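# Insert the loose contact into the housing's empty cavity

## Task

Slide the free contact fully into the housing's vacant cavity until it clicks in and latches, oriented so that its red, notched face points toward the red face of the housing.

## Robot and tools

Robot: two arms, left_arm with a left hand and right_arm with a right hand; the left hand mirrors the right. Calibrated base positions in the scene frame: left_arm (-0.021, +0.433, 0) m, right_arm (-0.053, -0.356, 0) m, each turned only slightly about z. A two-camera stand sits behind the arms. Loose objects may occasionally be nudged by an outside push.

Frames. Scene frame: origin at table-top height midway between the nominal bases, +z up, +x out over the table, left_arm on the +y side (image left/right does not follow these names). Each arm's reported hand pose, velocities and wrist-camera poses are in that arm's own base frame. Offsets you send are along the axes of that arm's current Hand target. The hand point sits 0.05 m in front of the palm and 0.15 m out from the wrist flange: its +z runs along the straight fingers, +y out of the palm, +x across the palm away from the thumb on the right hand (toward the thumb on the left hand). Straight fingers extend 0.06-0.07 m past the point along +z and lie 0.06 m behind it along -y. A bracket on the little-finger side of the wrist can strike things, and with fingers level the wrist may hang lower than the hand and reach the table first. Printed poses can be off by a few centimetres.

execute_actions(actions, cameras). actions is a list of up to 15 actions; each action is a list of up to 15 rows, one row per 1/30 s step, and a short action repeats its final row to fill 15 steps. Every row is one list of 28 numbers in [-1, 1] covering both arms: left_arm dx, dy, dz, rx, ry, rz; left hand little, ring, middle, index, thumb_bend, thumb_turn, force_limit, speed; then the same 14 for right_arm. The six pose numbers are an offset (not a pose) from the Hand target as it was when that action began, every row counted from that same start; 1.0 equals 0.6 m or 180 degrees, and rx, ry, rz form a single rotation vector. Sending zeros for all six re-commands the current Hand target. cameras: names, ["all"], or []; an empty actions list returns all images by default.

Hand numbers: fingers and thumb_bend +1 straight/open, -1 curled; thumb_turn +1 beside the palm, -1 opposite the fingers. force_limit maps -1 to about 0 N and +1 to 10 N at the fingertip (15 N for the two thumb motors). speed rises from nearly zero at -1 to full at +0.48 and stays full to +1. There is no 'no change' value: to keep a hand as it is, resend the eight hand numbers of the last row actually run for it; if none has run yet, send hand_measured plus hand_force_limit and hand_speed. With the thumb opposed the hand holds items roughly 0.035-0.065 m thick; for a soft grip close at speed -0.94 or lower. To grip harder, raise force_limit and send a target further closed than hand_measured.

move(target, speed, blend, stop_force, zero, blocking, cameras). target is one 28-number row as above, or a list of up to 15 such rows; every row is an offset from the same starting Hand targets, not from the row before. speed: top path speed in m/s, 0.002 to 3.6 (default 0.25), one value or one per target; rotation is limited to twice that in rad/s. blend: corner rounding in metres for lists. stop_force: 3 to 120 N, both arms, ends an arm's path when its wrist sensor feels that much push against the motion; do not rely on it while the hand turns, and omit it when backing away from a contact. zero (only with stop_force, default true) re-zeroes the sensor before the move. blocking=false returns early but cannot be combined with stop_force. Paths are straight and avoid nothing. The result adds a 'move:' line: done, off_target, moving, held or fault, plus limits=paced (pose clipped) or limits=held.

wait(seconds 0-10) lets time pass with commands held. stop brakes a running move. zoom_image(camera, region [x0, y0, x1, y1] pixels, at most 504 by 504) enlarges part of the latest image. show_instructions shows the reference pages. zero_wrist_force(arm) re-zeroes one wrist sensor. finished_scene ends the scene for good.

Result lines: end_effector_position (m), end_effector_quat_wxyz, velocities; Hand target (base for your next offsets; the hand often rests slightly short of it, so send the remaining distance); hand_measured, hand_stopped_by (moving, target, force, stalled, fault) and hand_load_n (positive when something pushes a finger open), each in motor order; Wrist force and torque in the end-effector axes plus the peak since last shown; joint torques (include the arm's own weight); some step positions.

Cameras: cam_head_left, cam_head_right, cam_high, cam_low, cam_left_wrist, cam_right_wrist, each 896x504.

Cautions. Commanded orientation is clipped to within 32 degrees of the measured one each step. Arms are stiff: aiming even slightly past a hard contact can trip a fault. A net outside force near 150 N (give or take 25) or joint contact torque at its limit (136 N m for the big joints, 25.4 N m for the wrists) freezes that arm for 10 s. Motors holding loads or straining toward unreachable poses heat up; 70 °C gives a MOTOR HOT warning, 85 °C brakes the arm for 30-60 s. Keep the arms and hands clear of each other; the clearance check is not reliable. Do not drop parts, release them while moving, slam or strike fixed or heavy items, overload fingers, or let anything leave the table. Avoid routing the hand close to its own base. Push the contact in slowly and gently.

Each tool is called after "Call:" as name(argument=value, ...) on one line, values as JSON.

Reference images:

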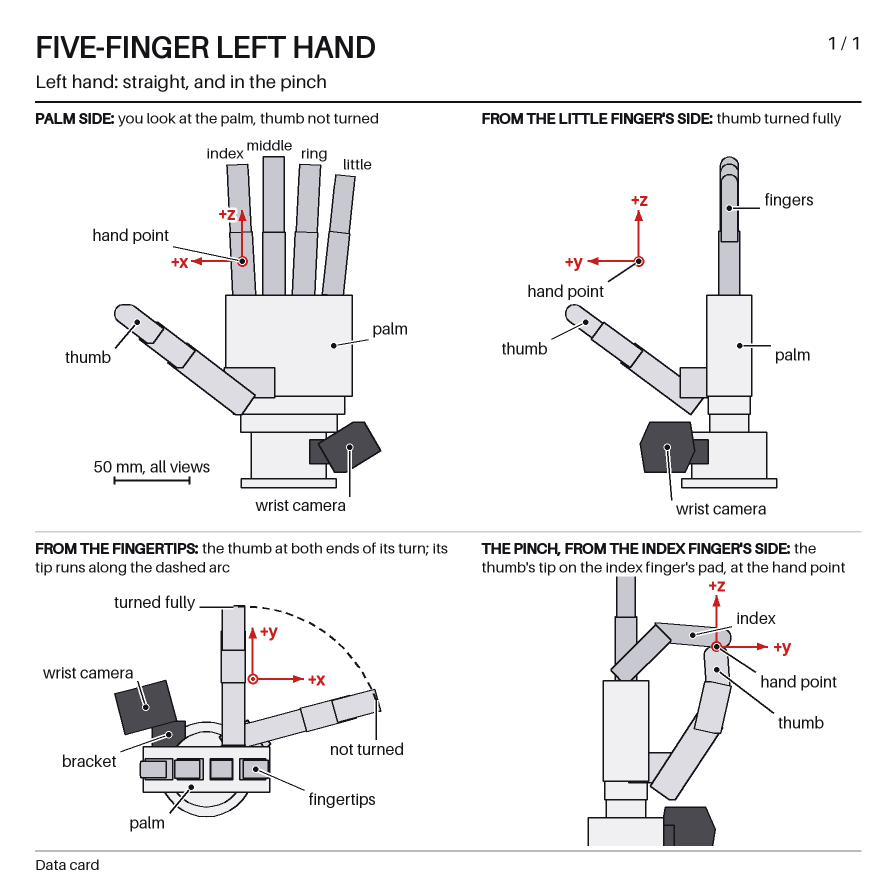

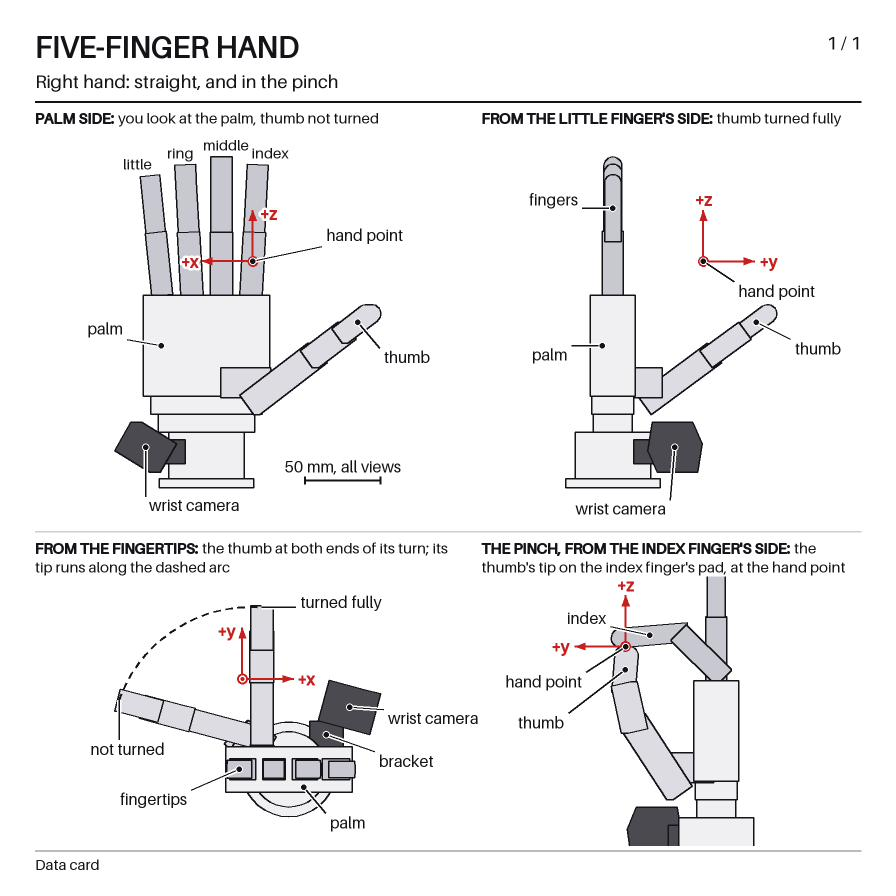

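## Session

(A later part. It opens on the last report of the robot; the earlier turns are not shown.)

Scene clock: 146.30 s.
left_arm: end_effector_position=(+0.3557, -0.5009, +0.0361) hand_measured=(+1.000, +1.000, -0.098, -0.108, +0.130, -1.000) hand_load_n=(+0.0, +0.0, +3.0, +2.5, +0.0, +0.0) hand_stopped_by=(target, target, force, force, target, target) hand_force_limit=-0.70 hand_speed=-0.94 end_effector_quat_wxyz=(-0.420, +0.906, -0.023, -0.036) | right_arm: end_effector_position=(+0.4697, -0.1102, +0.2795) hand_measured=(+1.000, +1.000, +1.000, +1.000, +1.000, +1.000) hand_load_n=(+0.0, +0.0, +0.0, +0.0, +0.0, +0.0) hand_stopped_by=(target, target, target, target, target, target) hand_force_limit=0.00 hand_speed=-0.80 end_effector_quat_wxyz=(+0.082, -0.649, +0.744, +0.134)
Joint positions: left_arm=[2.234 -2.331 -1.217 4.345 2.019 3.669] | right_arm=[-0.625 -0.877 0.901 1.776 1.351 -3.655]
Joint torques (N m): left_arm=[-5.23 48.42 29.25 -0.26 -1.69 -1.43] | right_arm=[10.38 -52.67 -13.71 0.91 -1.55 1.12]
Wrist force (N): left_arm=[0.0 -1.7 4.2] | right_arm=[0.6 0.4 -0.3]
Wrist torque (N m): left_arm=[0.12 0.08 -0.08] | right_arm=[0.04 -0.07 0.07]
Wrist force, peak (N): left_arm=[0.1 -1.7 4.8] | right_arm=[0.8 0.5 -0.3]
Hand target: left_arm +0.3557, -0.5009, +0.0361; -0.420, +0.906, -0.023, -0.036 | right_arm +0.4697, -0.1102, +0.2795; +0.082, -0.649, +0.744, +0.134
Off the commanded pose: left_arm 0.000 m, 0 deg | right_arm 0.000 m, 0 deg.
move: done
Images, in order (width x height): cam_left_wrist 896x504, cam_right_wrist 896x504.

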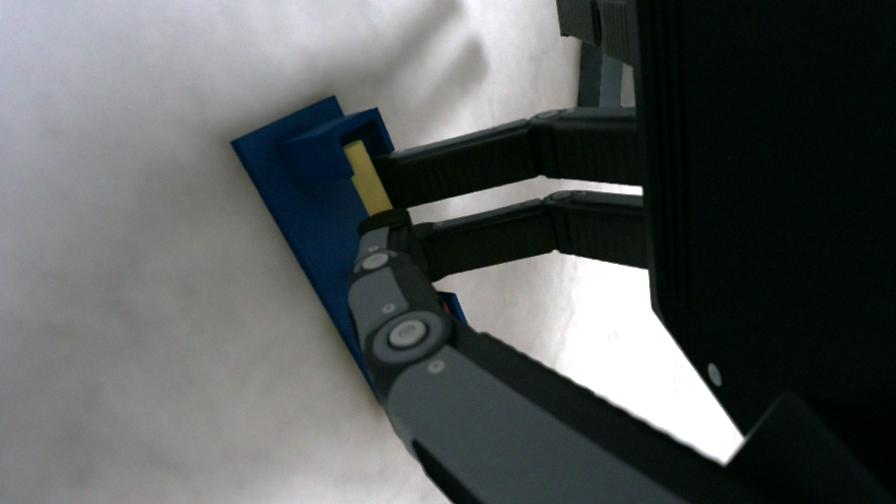

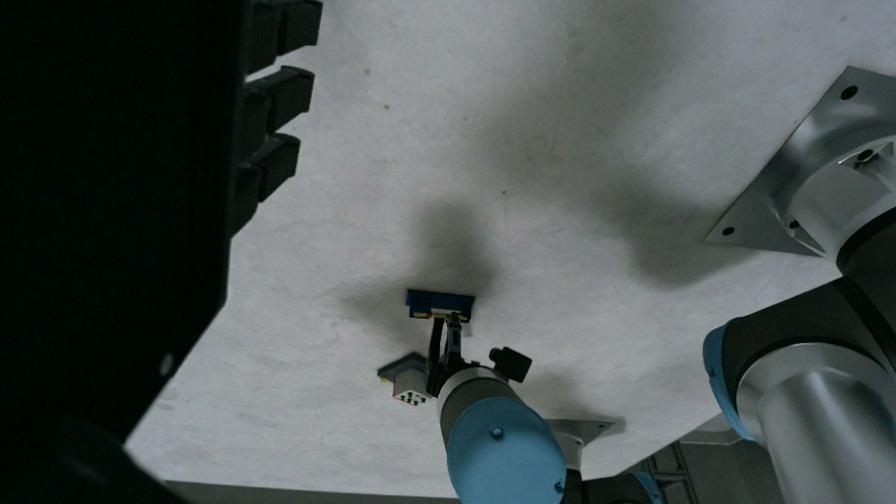

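Call:
move(target=[[0,0,0.005,0,0,0,1,1,-0.3,-0.3,0.13,-1,-0.7,-0.94,0,0,0,0,0,0,1,1,1,1,1,1,0,-0.8],[0,0,0.005,0,0,0,1,1,-0.25,-0.25,0.13,-1,-0.7,-0.94,0,0,0,0,0,0,1,1,1,1,1,1,0,-0.8]], speed=0.02, cameras=["cam_left_wrist","cam_right_wrist"])

Call:
zoom_image(camera="cam_left_wrist", region=[220, 90, 480, 350])

Call:
zoom_image(camera="cam_right_wrist", region=[395, 280, 495, 380])

Scene clock: 148.70 s.
left_arm: end_effector_position=(+0.3556, -0.4986, +0.0342) hand_measured=(+1.000, +1.000, -0.136, -0.146, +0.130, -1.000) hand_load_n=(+0.0, +0.0, +2.5, +2.0, +0.0, +0.0) hand_stopped_by=(target, target, force, force, target, target) hand_force_limit=-0.70 hand_speed=-0.94 end_effector_quat_wxyz=(-0.420, +0.906, -0.023, -0.036) | right_arm: end_effector_position=(+0.4697, -0.1102, +0.2795) hand_measured=(+1.000, +1.000, +1.000, +1.000, +1.000, +1.000) hand_load_n=(+0.0, +0.0, +0.0, +0.0, +0.0, +0.0) hand_stopped_by=(target, target, target, target, target, target) hand_force_limit=0.00 hand_speed=-0.80 end_effector_quat_wxyz=(+0.082, -0.649, +0.744, +0.134)
Joint positions: left_arm=[2.236 -2.328 -1.228 4.353 2.02 3.671] | right_arm=[-0.625 -0.877 0.901 1.776 1.351 -3.655]
Joint torques (N m): left_arm=[7.03 52.16 30.96 -0.86 1.58 0.8] | right_arm=[10.34 -52.55 -13.35 0.86 -1.57 1.11]
Wrist force (N): left_arm=[-0.6 -1.6 3.5] | right_arm=[0.4 0.1 -0.2]
Wrist torque (N m): left_arm=[0.09 0.07 -0.07] | right_arm=[0.00 -0.06 0.06]
Wrist force, peak (N): left_arm=[0.1 -2.2 4.3] | right_arm=[0.9 0.1 -0.2]
Hand target: left_arm +0.3555, -0.4986, +0.0342; -0.420, +0.906, -0.023, -0.036 | right_arm +0.4697, -0.1102, +0.2795; +0.082, -0.649, +0.744, +0.134
Off the commanded pose: left_arm 0.000 m, 0 deg | right_arm 0.000 m, 0 deg.
move: done
Images, in order (width x height): cam_left_wrist 896x504, cam_right_wrist 896x504.

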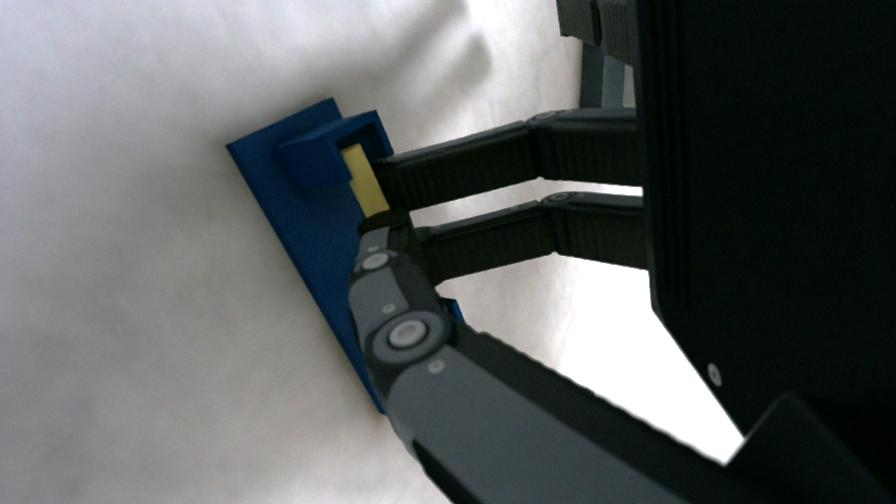

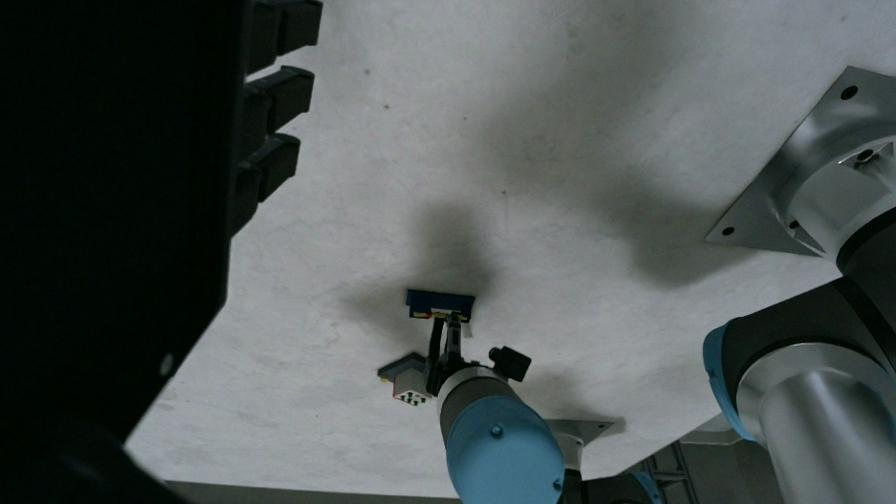

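Scaled by 1.938.

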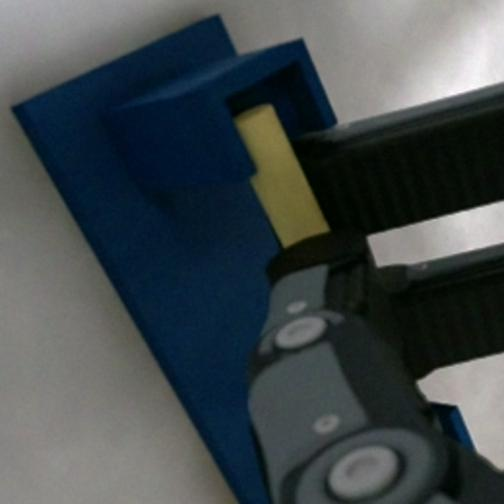

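Scaled by 5.040.

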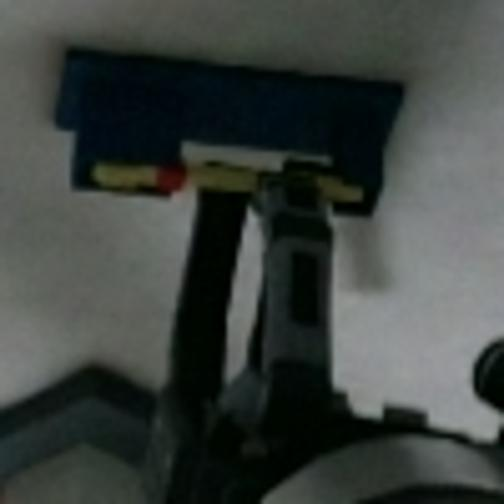

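Call:
move(target=[[0,0.0015,0.005,0,0,0,1,1,-0.25,-0.25,0.13,-1,-0.7,-0.94,0,0,0,0,0,0,1,1,1,1,1,1,0,-0.8],[0,0.0015,0.005,0,0,0,1,1,-0.3,-0.3,0.13,-1,-0.7,-0.94,0,0,0,0,0,0,1,1,1,1,1,1,0,-0.8]], speed=0.02, cameras=["cam_left_wrist","cam_right_wrist"])

Call:
zoom_image(camera="cam_left_wrist", region=[220, 90, 480, 350])

Call:
zoom_image(camera="cam_right_wrist", region=[395, 280, 495, 380])

Scene clock: 150.63 s.
left_arm: end_effector_position=(+0.3554, -0.4969, +0.0316) hand_measured=(+1.000, +1.000, -0.148, -0.156, +0.130, -1.000) hand_load_n=(+0.0, +0.0, +2.0, +2.5, +1.5, +0.0) hand_stopped_by=(target, target, force, force, target, target) hand_force_limit=-0.70 hand_speed=-0.94 end_effector_quat_wxyz=(-0.420, +0.906, -0.023, -0.036) | right_arm: end_effector_position=(+0.4697, -0.1102, +0.2795) hand_measured=(+1.000, +1.000, +1.000, +1.000, +1.000, +1.000) hand_load_n=(+0.0, +0.0, +0.0, +0.0, +0.0, +0.0) hand_stopped_by=(target, target, target, target, target, target) hand_force_limit=0.00 hand_speed=-0.80 end_effector_quat_wxyz=(+0.082, -0.649, +0.744, +0.134)
Joint positions: left_arm=[2.237 -2.327 -1.238 4.362 2.021 3.672] | right_arm=[-0.625 -0.877 0.901 1.776 1.351 -3.655]
Joint torques (N m): left_arm=[8.23 59.23 29.88 -1.24 2.06 1.39] | right_arm=[9.71 -53.07 -12.82 0.89 -1.55 1.26]
Wrist force (N): left_arm=[-0.4 -0.3 0.1] | right_arm=[0.6 0.2 -0.1]
Wrist torque (N m): left_arm=[0.05 0.07 -0.11] | right_arm=[0.00 -0.08 0.06]
Wrist force, peak (N): left_arm=[-1.0 -1.7 4.0] | right_arm=[0.6 0.3 -0.8]
Hand target: left_arm +0.3553, -0.4969, +0.0316; -0.420, +0.906, -0.023, -0.036 | right_arm +0.4697, -0.1102, +0.2795; +0.082, -0.649, +0.744, +0.134
Off the commanded pose: left_arm 0.000 m, 0 deg | right_arm 0.000 m, 0 deg.
move: done
Images, in order (width x height): cam_left_wrist 896x504, cam_right_wrist 896x504.

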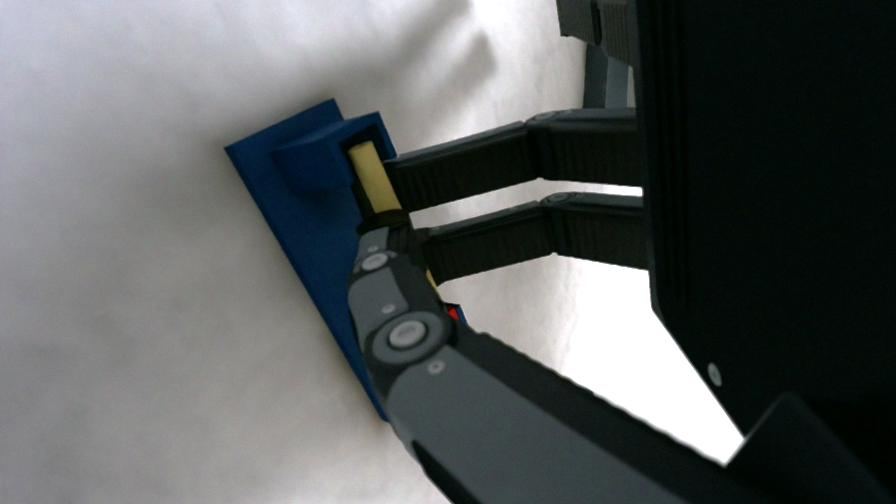

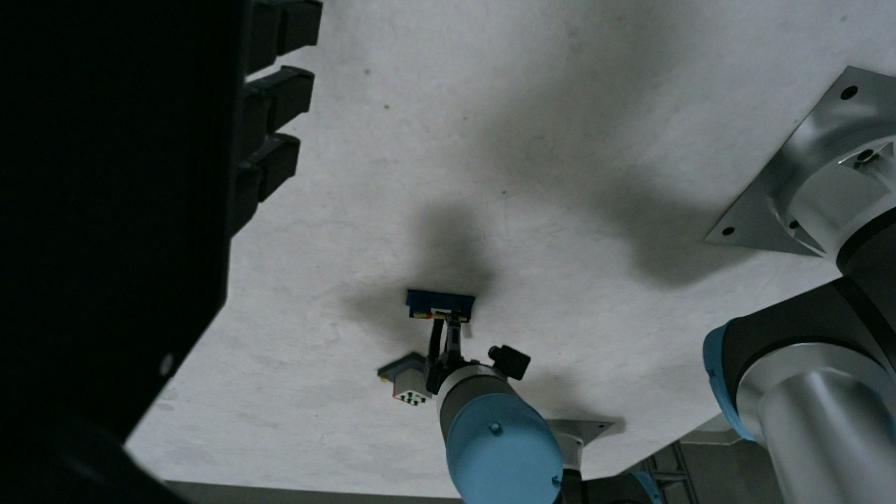

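Scaled by 1.938.

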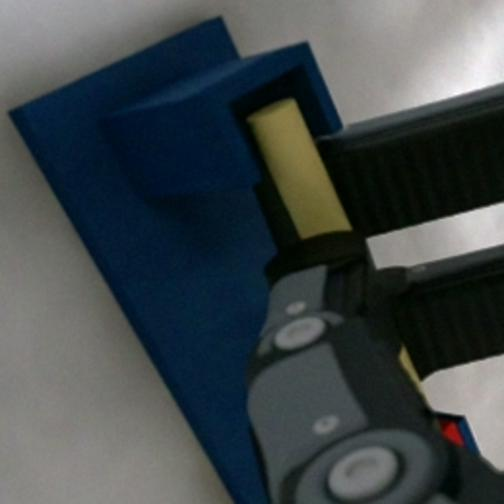

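Scaled by 5.040.

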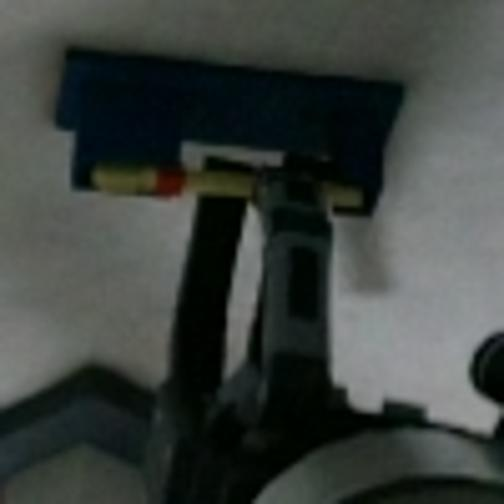

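Call:
move(target=[0,0,0,0,0,0,1,1,-0.4,-0.4,0.13,-1,-0.1,-0.94,0,0,0,0,0,0,1,1,1,1,1,1,0,-0.8], speed=0.02, cameras=["cam_left_wrist","cam_right_wrist"])

Call:
zoom_image(camera="cam_left_wrist", region=[220, 90, 480, 350])

Call:
zoom_image(camera="cam_right_wrist", region=[395, 280, 495, 380])

Scene clock: 152.07 s.
left_arm: end_effector_position=(+0.3554, -0.4969, +0.0316) hand_measured=(+1.000, +1.000, -0.156, -0.162, +0.130, -1.000) hand_load_n=(+0.0, +0.0, +6.0, +3.5, +2.5, +0.0) hand_stopped_by=(target, target, force, force, target, target) hand_force_limit=-0.10 hand_speed=-0.94 end_effector_quat_wxyz=(-0.420, +0.906, -0.023, -0.036) | right_arm: end_effector_position=(+0.4697, -0.1102, +0.2795) hand_measured=(+1.000, +1.000, +1.000, +1.000, +1.000, +1.000) hand_load_n=(+0.0, +0.0, -0.5, +0.0, +0.0, +0.0) hand_stopped_by=(target, target, target, target, target, target) hand_force_limit=0.00 hand_speed=-0.80 end_effector_quat_wxyz=(+0.082, -0.649, +0.744, +0.134)
Joint positions: left_arm=[2.237 -2.327 -1.238 4.362 2.021 3.672] | right_arm=[-0.625 -0.877 0.901 1.776 1.351 -3.655]
Joint torques (N m): left_arm=[-1.16 56.15 28.73 -1.31 -0.09 -0.83] | right_arm=[9.09 -52.99 -13.59 1.01 -1.57 1.16]
Wrist force (N): left_arm=[-0.6 -0.7 -0.8] | right_arm=[0.3 0.3 -0.3]
Wrist torque (N m): left_arm=[0.04 0.10 -0.12] | right_arm=[0.03 -0.03 0.04]
Wrist force, peak (N): left_arm=[-0.6 -0.7 -0.8] | right_arm=[0.8 0.7 0.0]
Hand target: left_arm +0.3553, -0.4969, +0.0316; -0.420, +0.906, -0.023, -0.036 | right_arm +0.4697, -0.1102, +0.2795; +0.082, -0.649, +0.744, +0.134
Off the commanded pose: left_arm 0.000 m, 0 deg | right_arm 0.000 m, 0 deg.
move: done
Images, in order (width x height): cam_left_wrist 896x504, cam_right_wrist 896x504.

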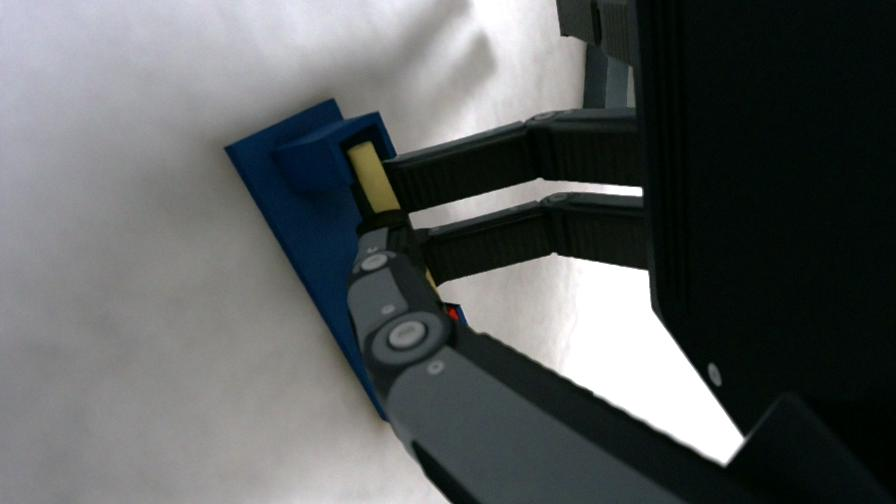

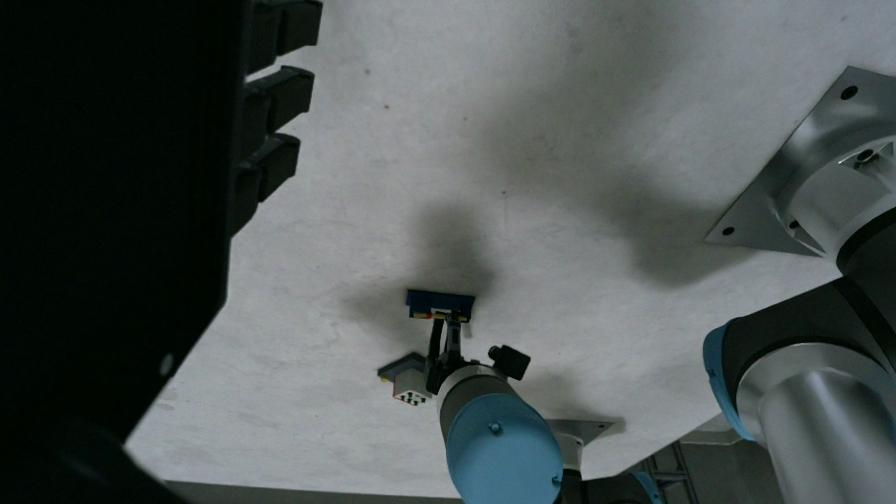

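Scaled by 1.938.

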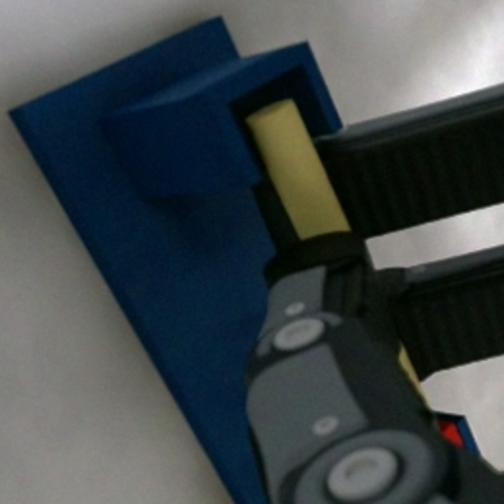

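Scaled by 5.040.

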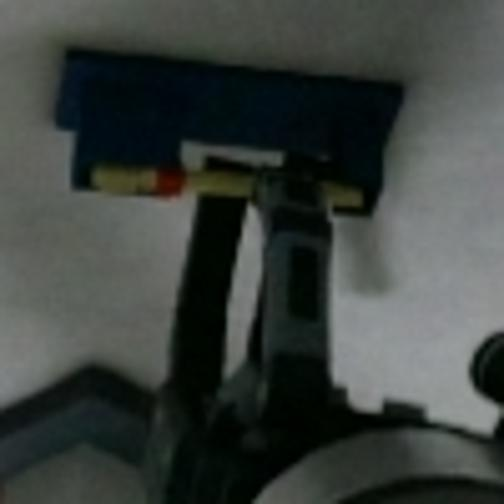

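Call:
move(target=[-0.0085,-0.0759,-0.0643,0,0,0,1,1,-0.4,-0.4,0.13,-1,-0.1,-0.94,0,0,0,0,0,0,1,1,1,1,1,1,0,-0.8], speed=0.05, cameras=["cam_left_wrist","cam_right_wrist"])

Call:
zoom_image(camera="cam_left_wrist", region=[220, 90, 560, 430])

Call:
zoom_image(camera="cam_right_wrist", region=[385, 270, 505, 390])

Scene clock: 154.77 s.
left_arm: end_effector_position=(+0.3553, -0.4969, +0.0916) hand_measured=(+1.000, +1.000, -0.156, -0.162, +0.130, -1.000) hand_load_n=(+0.0, +0.0, +5.0, +5.0, +3.5, +1.0) hand_stopped_by=(target, target, force, force, target, target) hand_force_limit=-0.10 hand_speed=-0.94 end_effector_quat_wxyz=(-0.420, +0.906, -0.023, -0.036) end_effector_velocity=(+0.000, +0.000, -0.002) end_effector_angular_velocity=(+0.000, -0.001, -0.001) | right_arm: end_effector_position=(+0.4697, -0.1102, +0.2795) hand_measured=(+1.000, +1.000, +1.000, +1.000, +1.000, +1.000) hand_load_n=(+0.0, +0.0, +0.0, +0.0, +0.0, +0.0) hand_stopped_by=(target, target, target, target, target, target) hand_force_limit=0.00 hand_speed=-0.80 end_effector_quat_wxyz=(+0.082, -0.649, +0.744, +0.134)
Joint positions: left_arm=[2.237 -2.273 -1.169 4.24 2.021 3.672] | right_arm=[-0.625 -0.877 0.901 1.776 1.351 -3.655]
Joint velocities: left_arm=[0 -0.002 -0.003 0.006 0.001 0] | right_arm=[within noise]
Joint torques (N m): left_arm=[-9.35 45.14 10.62 3.22 -2.03 0.4] | right_arm=[10.29 -52.85 -12.9 0.8 -1.59 1.19]
Wrist force (N): left_arm=[0.0 -0.1 0.0] | right_arm=[0.4 0.0 -0.3]
Wrist torque (N m): left_arm=[0.05 0.04 -0.09] | right_arm=[-0.01 -0.04 0.04]
Wrist force, peak (N): left_arm=[-0.3 -0.8 -0.9] | right_arm=[0.7 0.7 -0.2]
Hand target: left_arm +0.3553, -0.4969, +0.0915; -0.420, +0.906, -0.023, -0.036 | right_arm +0.4697, -0.1102, +0.2795; +0.082, -0.649, +0.744, +0.134
Off the commanded pose: left_arm 0.000 m, 0 deg | right_arm 0.000 m, 0 deg.
move: done
Images, in order (width x height): cam_left_wrist 896x504, cam_right_wrist 896x504.

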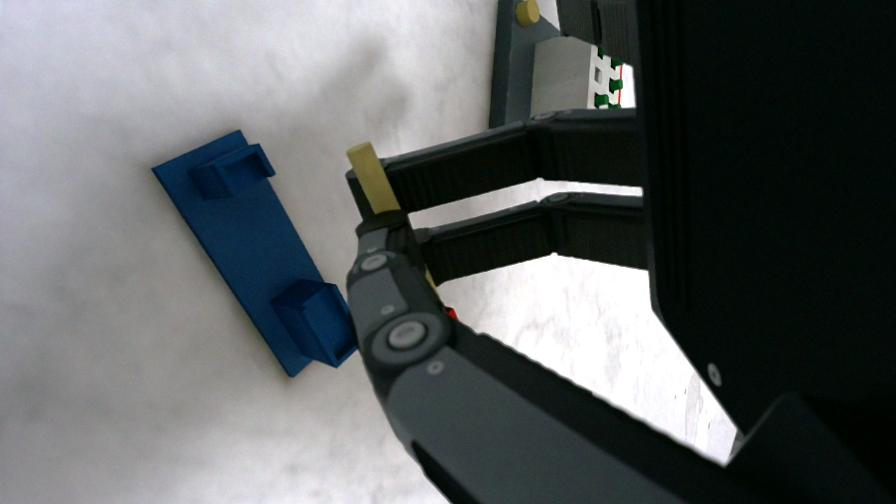

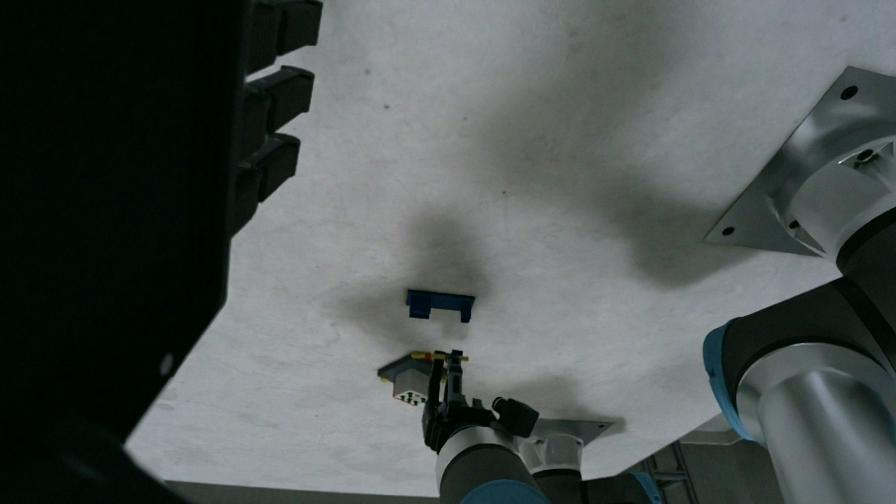

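Scaled by 1.482.

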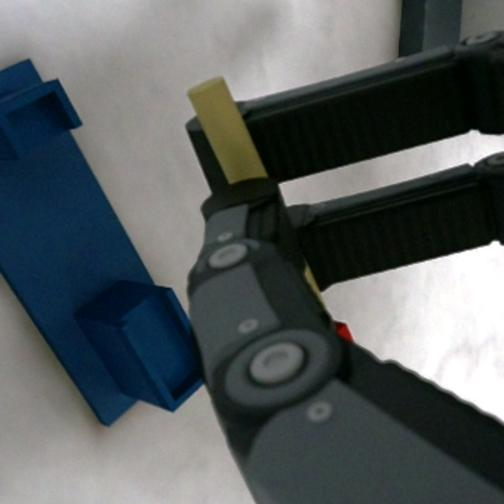

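Scaled by 4.200.

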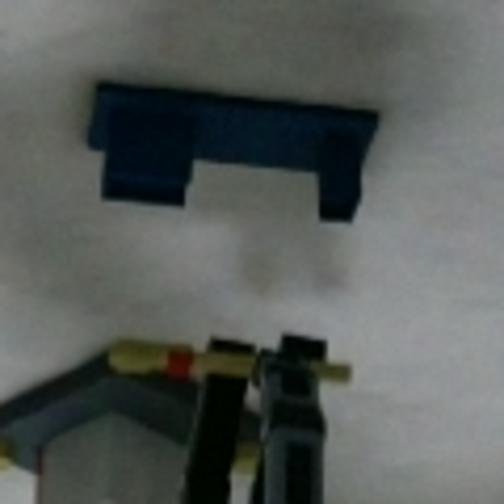

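Call:
move(target=[0.0495,-0.4047,0.0878,-0.2596,-0.4484,0.2145,1,1,-0.4,-0.4,0.13,-1,-0.1,-0.94,0,0,0,0,0,0,1,1,1,1,1,1,0,-0.8], speed=0.22, cameras=["all"])

Scene clock: 167.30 s.
left_arm: end_effector_position=(+0.3998, -0.3002, +0.2395) hand_measured=(+1.000, +1.000, -0.156, -0.162, +0.130, -1.000) hand_load_n=(+0.0, +0.0, +5.0, +5.0, +3.5, +1.0) hand_stopped_by=(target, target, force, force, target, target) hand_force_limit=-0.10 hand_speed=-0.94 end_effector_quat_wxyz=(+0.053, +0.698, -0.010, -0.714) | right_arm: end_effector_position=(+0.4697, -0.1102, +0.2795) hand_measured=(+1.000, +1.000, +1.000, +1.000, +1.000, +1.000) hand_load_n=(+0.0, +0.0, +0.0, +0.0, -0.5, +0.0) hand_stopped_by=(target, target, target, target, target, target) hand_force_limit=0.00 hand_speed=-0.80 end_effector_quat_wxyz=(+0.082, -0.649, +0.744, +0.134)
Joint positions: left_arm=[3.006 -2.342 -1.081 3.397 1.375 4.805] | right_arm=[-0.625 -0.877 0.901 1.776 1.351 -3.655]
Joint torques (N m): left_arm=[-8.52 61.08 26.93 -0.96 2.23 -0.55] | right_arm=[8.98 -52.76 -12.45 0.97 -1.77 1.25]
Wrist force (N): left_arm=[-0.2 -0.1 -1.2] | right_arm=[0.4 0.2 -0.2]
Wrist torque (N m): left_arm=[0.01 -0.02 0.07] | right_arm=[0.02 -0.05 0.05]
Wrist force, peak (N): left_arm=[-0.2 -0.8 -1.5] | right_arm=[0.8 0.6 -0.3]
Hand target: left_arm +0.3998, -0.3002, +0.2396; +0.053, +0.698, -0.010, -0.714 | right_arm +0.4697, -0.1102, +0.2795; +0.082, -0.649, +0.744, +0.134
Off the commanded pose: left_arm 0.000 m, 0 deg | right_arm 0.000 m, 0 deg.
move: done

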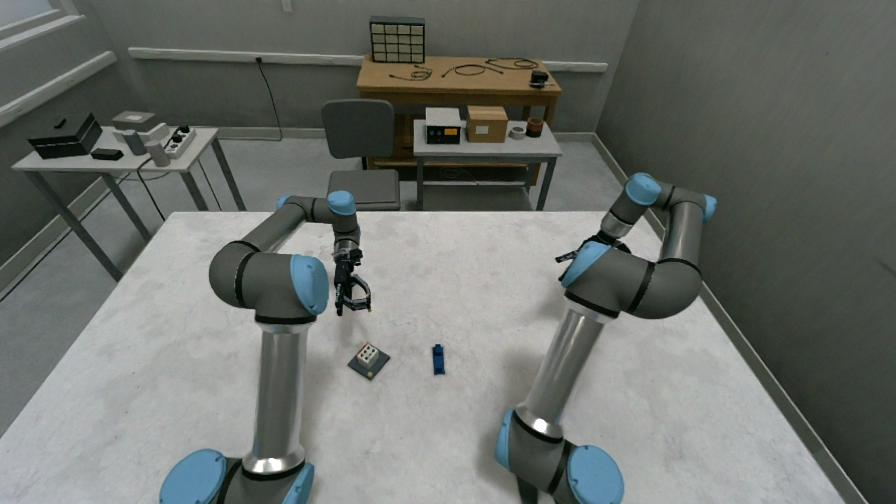

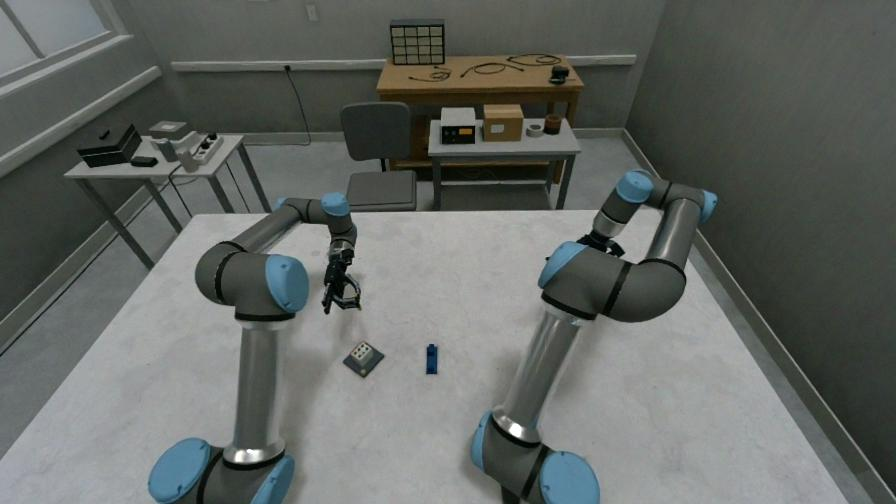

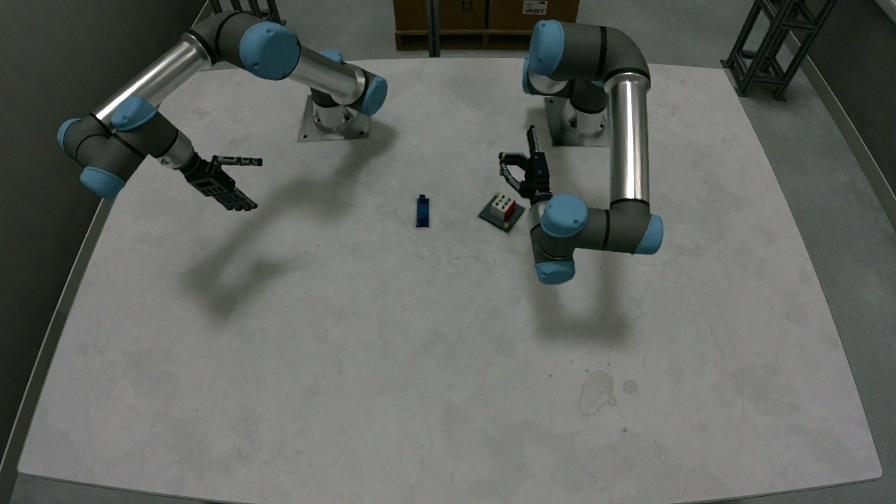

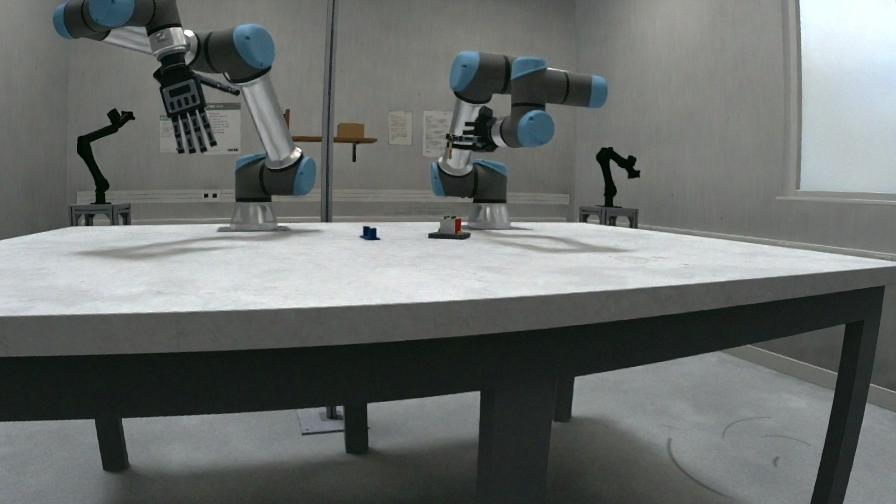

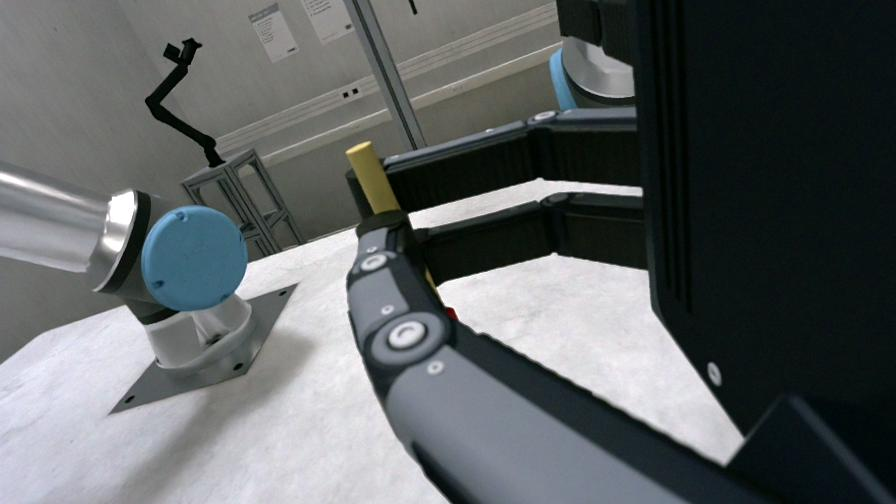

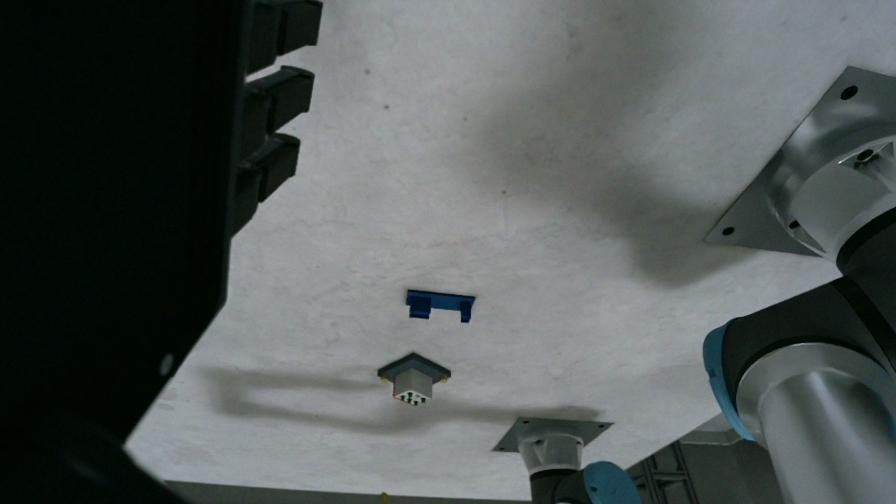

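Call:
move(target=[0,0,0,0,0,0,1,1,-0.4,-0.4,0.13,-1,-0.1,-0.94,-0.6707,0.3495,0.3397,0.0802,-0.0142,0.2640,1,1,1,1,1,1,0,-0.8], speed=0.3, cameras=["cam_right_wrist","cam_head_left","cam_high"])

Call:
zoom_image(camera="cam_right_wrist", region=[300, 150, 600, 450])

Scene clock: 170.97 s.
left_arm: end_effector_position=(+0.3998, -0.3002, +0.2396) hand_measured=(+1.000, +1.000, -0.156, -0.162, +0.130, -1.000) hand_load_n=(+0.0, -0.5, +5.0, +4.5, +3.5, +1.0) hand_stopped_by=(target, target, force, force, target, target) hand_force_limit=-0.10 hand_speed=-0.94 end_effector_quat_wxyz=(+0.053, +0.698, -0.010, -0.714) | right_arm: end_effector_position=(+0.3098, +0.3576, +0.2245) hand_measured=(+1.000, +1.000, +1.000, +1.000, +1.000, +1.000) hand_load_n=(+0.0, +0.0, +0.0, +0.0, +0.0, +0.0) hand_stopped_by=(target, target, target, target, target, target) hand_force_limit=0.00 hand_speed=-0.80 end_effector_quat_wxyz=(+0.116, -0.277, +0.951, +0.078)
Joint positions: left_arm=[3.006 -2.342 -1.081 3.397 1.375 4.805] | right_arm=[0.342 -1.437 1.716 1.049 1.43 -1.779]
Joint torques (N m): left_arm=[-11.54 59.61 28.13 -3.41 2.49 1.65] | right_arm=[12.76 -27.71 -13.28 -0.06 0.7 1.76]
Wrist force (N): left_arm=[0.0 0.0 -1.3] | right_arm=[0.5 0.4 -0.2]
Wrist torque (N m): left_arm=[0.03 -0.05 0.08] | right_arm=[0.06 -0.04 -0.01]
Wrist force, peak (N): left_arm=[-0.3 -0.1 -1.6] | right_arm=[0.3 2.6 0.2]
Hand target: left_arm +0.3998, -0.3002, +0.2396; +0.053, +0.698, -0.010, -0.714 | right_arm +0.3098, +0.3576, +0.2245; +0.116, -0.277, +0.951, +0.078
Off the commanded pose: left_arm 0.000 m, 0 deg | right_arm 0.000 m, 0 deg.
move: done
Images, in order (width x height): cam_head_left 896x504, cam_high 896x504, cam_right_wrist 896x504.

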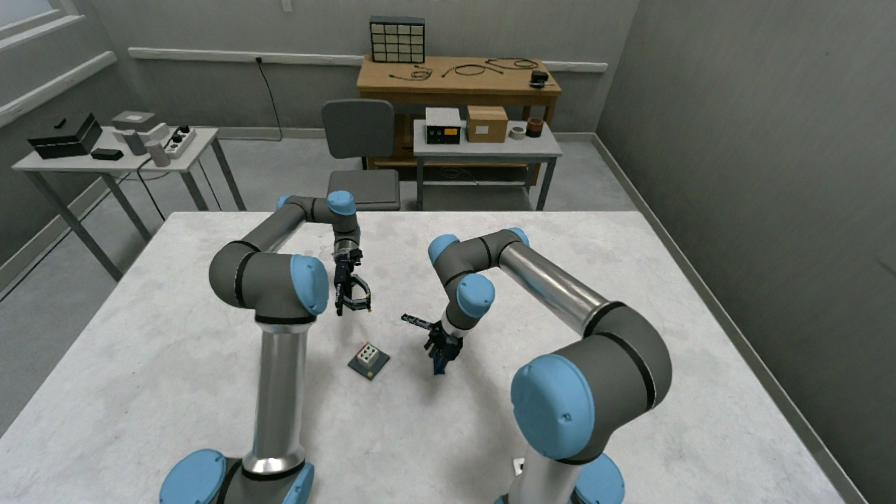

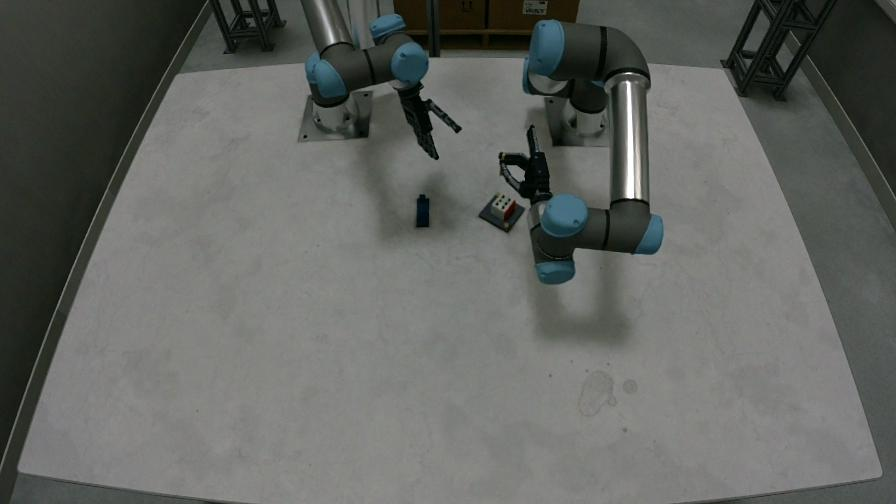

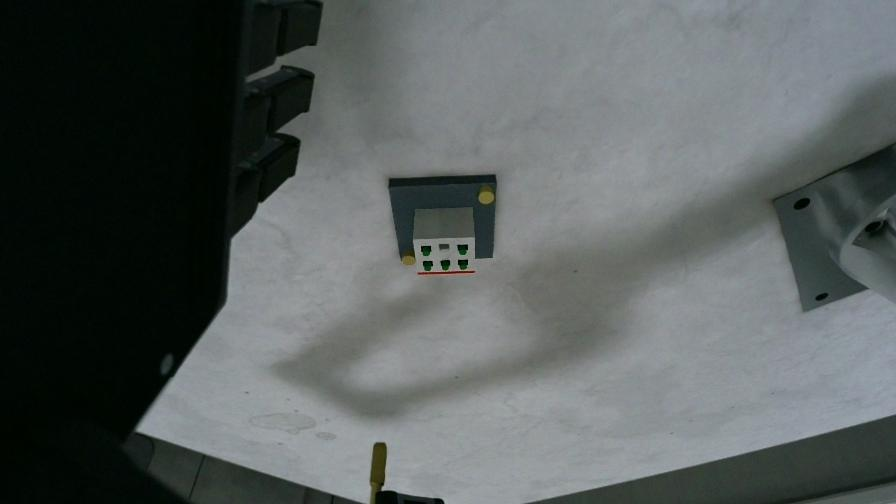

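Scaled by 1.680.

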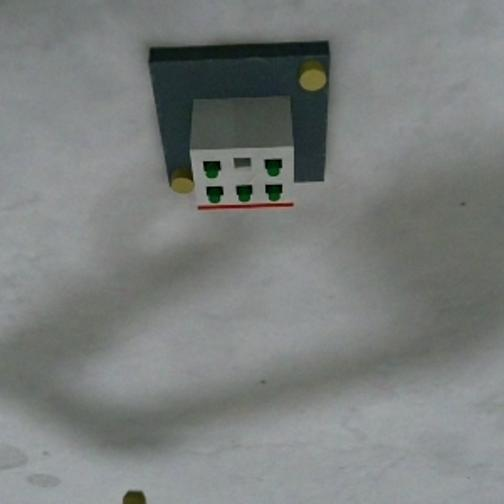

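Call:
move(target=[0.1653,-0.0362,0.0623,0,0,0,1,1,-0.4,-0.4,0.13,-1,-0.1,-0.94,0,0,0,0,0,0,1,1,1,1,1,1,0,-0.8], speed=0.1, cameras=["cam_right_wrist","cam_head_left"])

Call:
zoom_image(camera="cam_right_wrist", region=[340, 150, 600, 410])

Scene clock: 173.47 s.
left_arm: end_effector_position=(+0.3592, -0.2896, +0.1399) hand_measured=(+1.000, +1.000, -0.156, -0.162, +0.130, -1.000) hand_load_n=(+0.0, +0.0, +5.0, +5.0, +3.5, +1.0) hand_stopped_by=(target, target, force, force, target, target) hand_force_limit=-0.10 hand_speed=-0.94 end_effector_quat_wxyz=(+0.053, +0.698, -0.010, -0.714) | right_arm: end_effector_position=(+0.3098, +0.3576, +0.2245) hand_measured=(+1.000, +1.000, +1.000, +1.000, +1.000, +1.000) hand_load_n=(+0.0, +0.0, +0.0, +0.0, +0.0, +0.0) hand_stopped_by=(target, target, target, target, target, target) hand_force_limit=0.00 hand_speed=-0.80 end_effector_quat_wxyz=(+0.116, -0.277, +0.951, +0.078)
Joint positions: left_arm=[3.014 -2.346 -1.353 3.673 1.383 4.805] | right_arm=[0.342 -1.437 1.716 1.049 1.43 -1.779]
Joint torques (N m): left_arm=[5.34 57.29 18.4 -2.23 -0.3 -1.88] | right_arm=[12.65 -29.85 -11.1 -0.33 1.1 -0.64]
Wrist force (N): left_arm=[-0.1 -0.1 -1.0] | right_arm=[0.5 0.4 -0.3]
Wrist torque (N m): left_arm=[0.01 -0.04 0.09] | right_arm=[0.06 -0.04 -0.01]
Wrist force, peak (N): left_arm=[-1.3 0.1 -1.6] | right_arm=[0.7 0.4 -0.5]
Hand target: left_arm +0.3591, -0.2897, +0.1399; +0.053, +0.698, -0.010, -0.714 | right_arm +0.3098, +0.3576, +0.2245; +0.116, -0.277, +0.951, +0.078
Off the commanded pose: left_arm 0.000 m, 0 deg | right_arm 0.000 m, 0 deg.
move: done
Images, in order (width x height): cam_head_left 896x504, cam_right_wrist 896x504.

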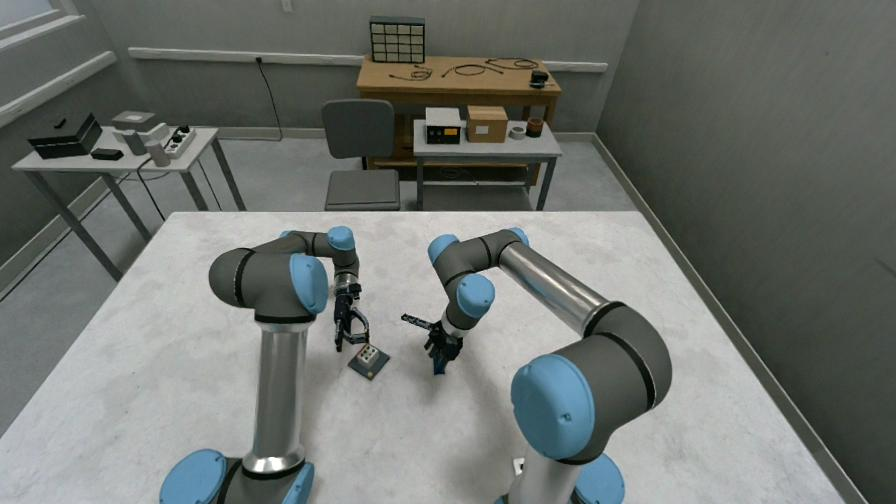

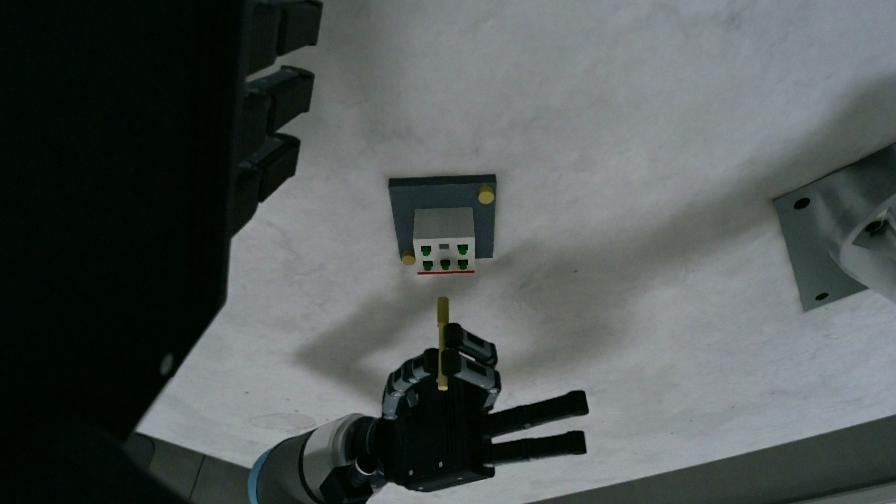

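Scaled by 1.938.

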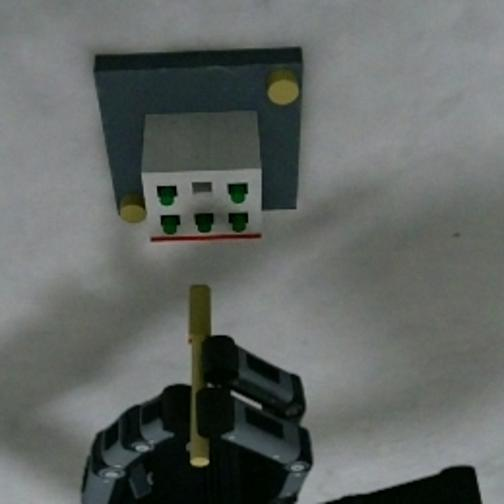

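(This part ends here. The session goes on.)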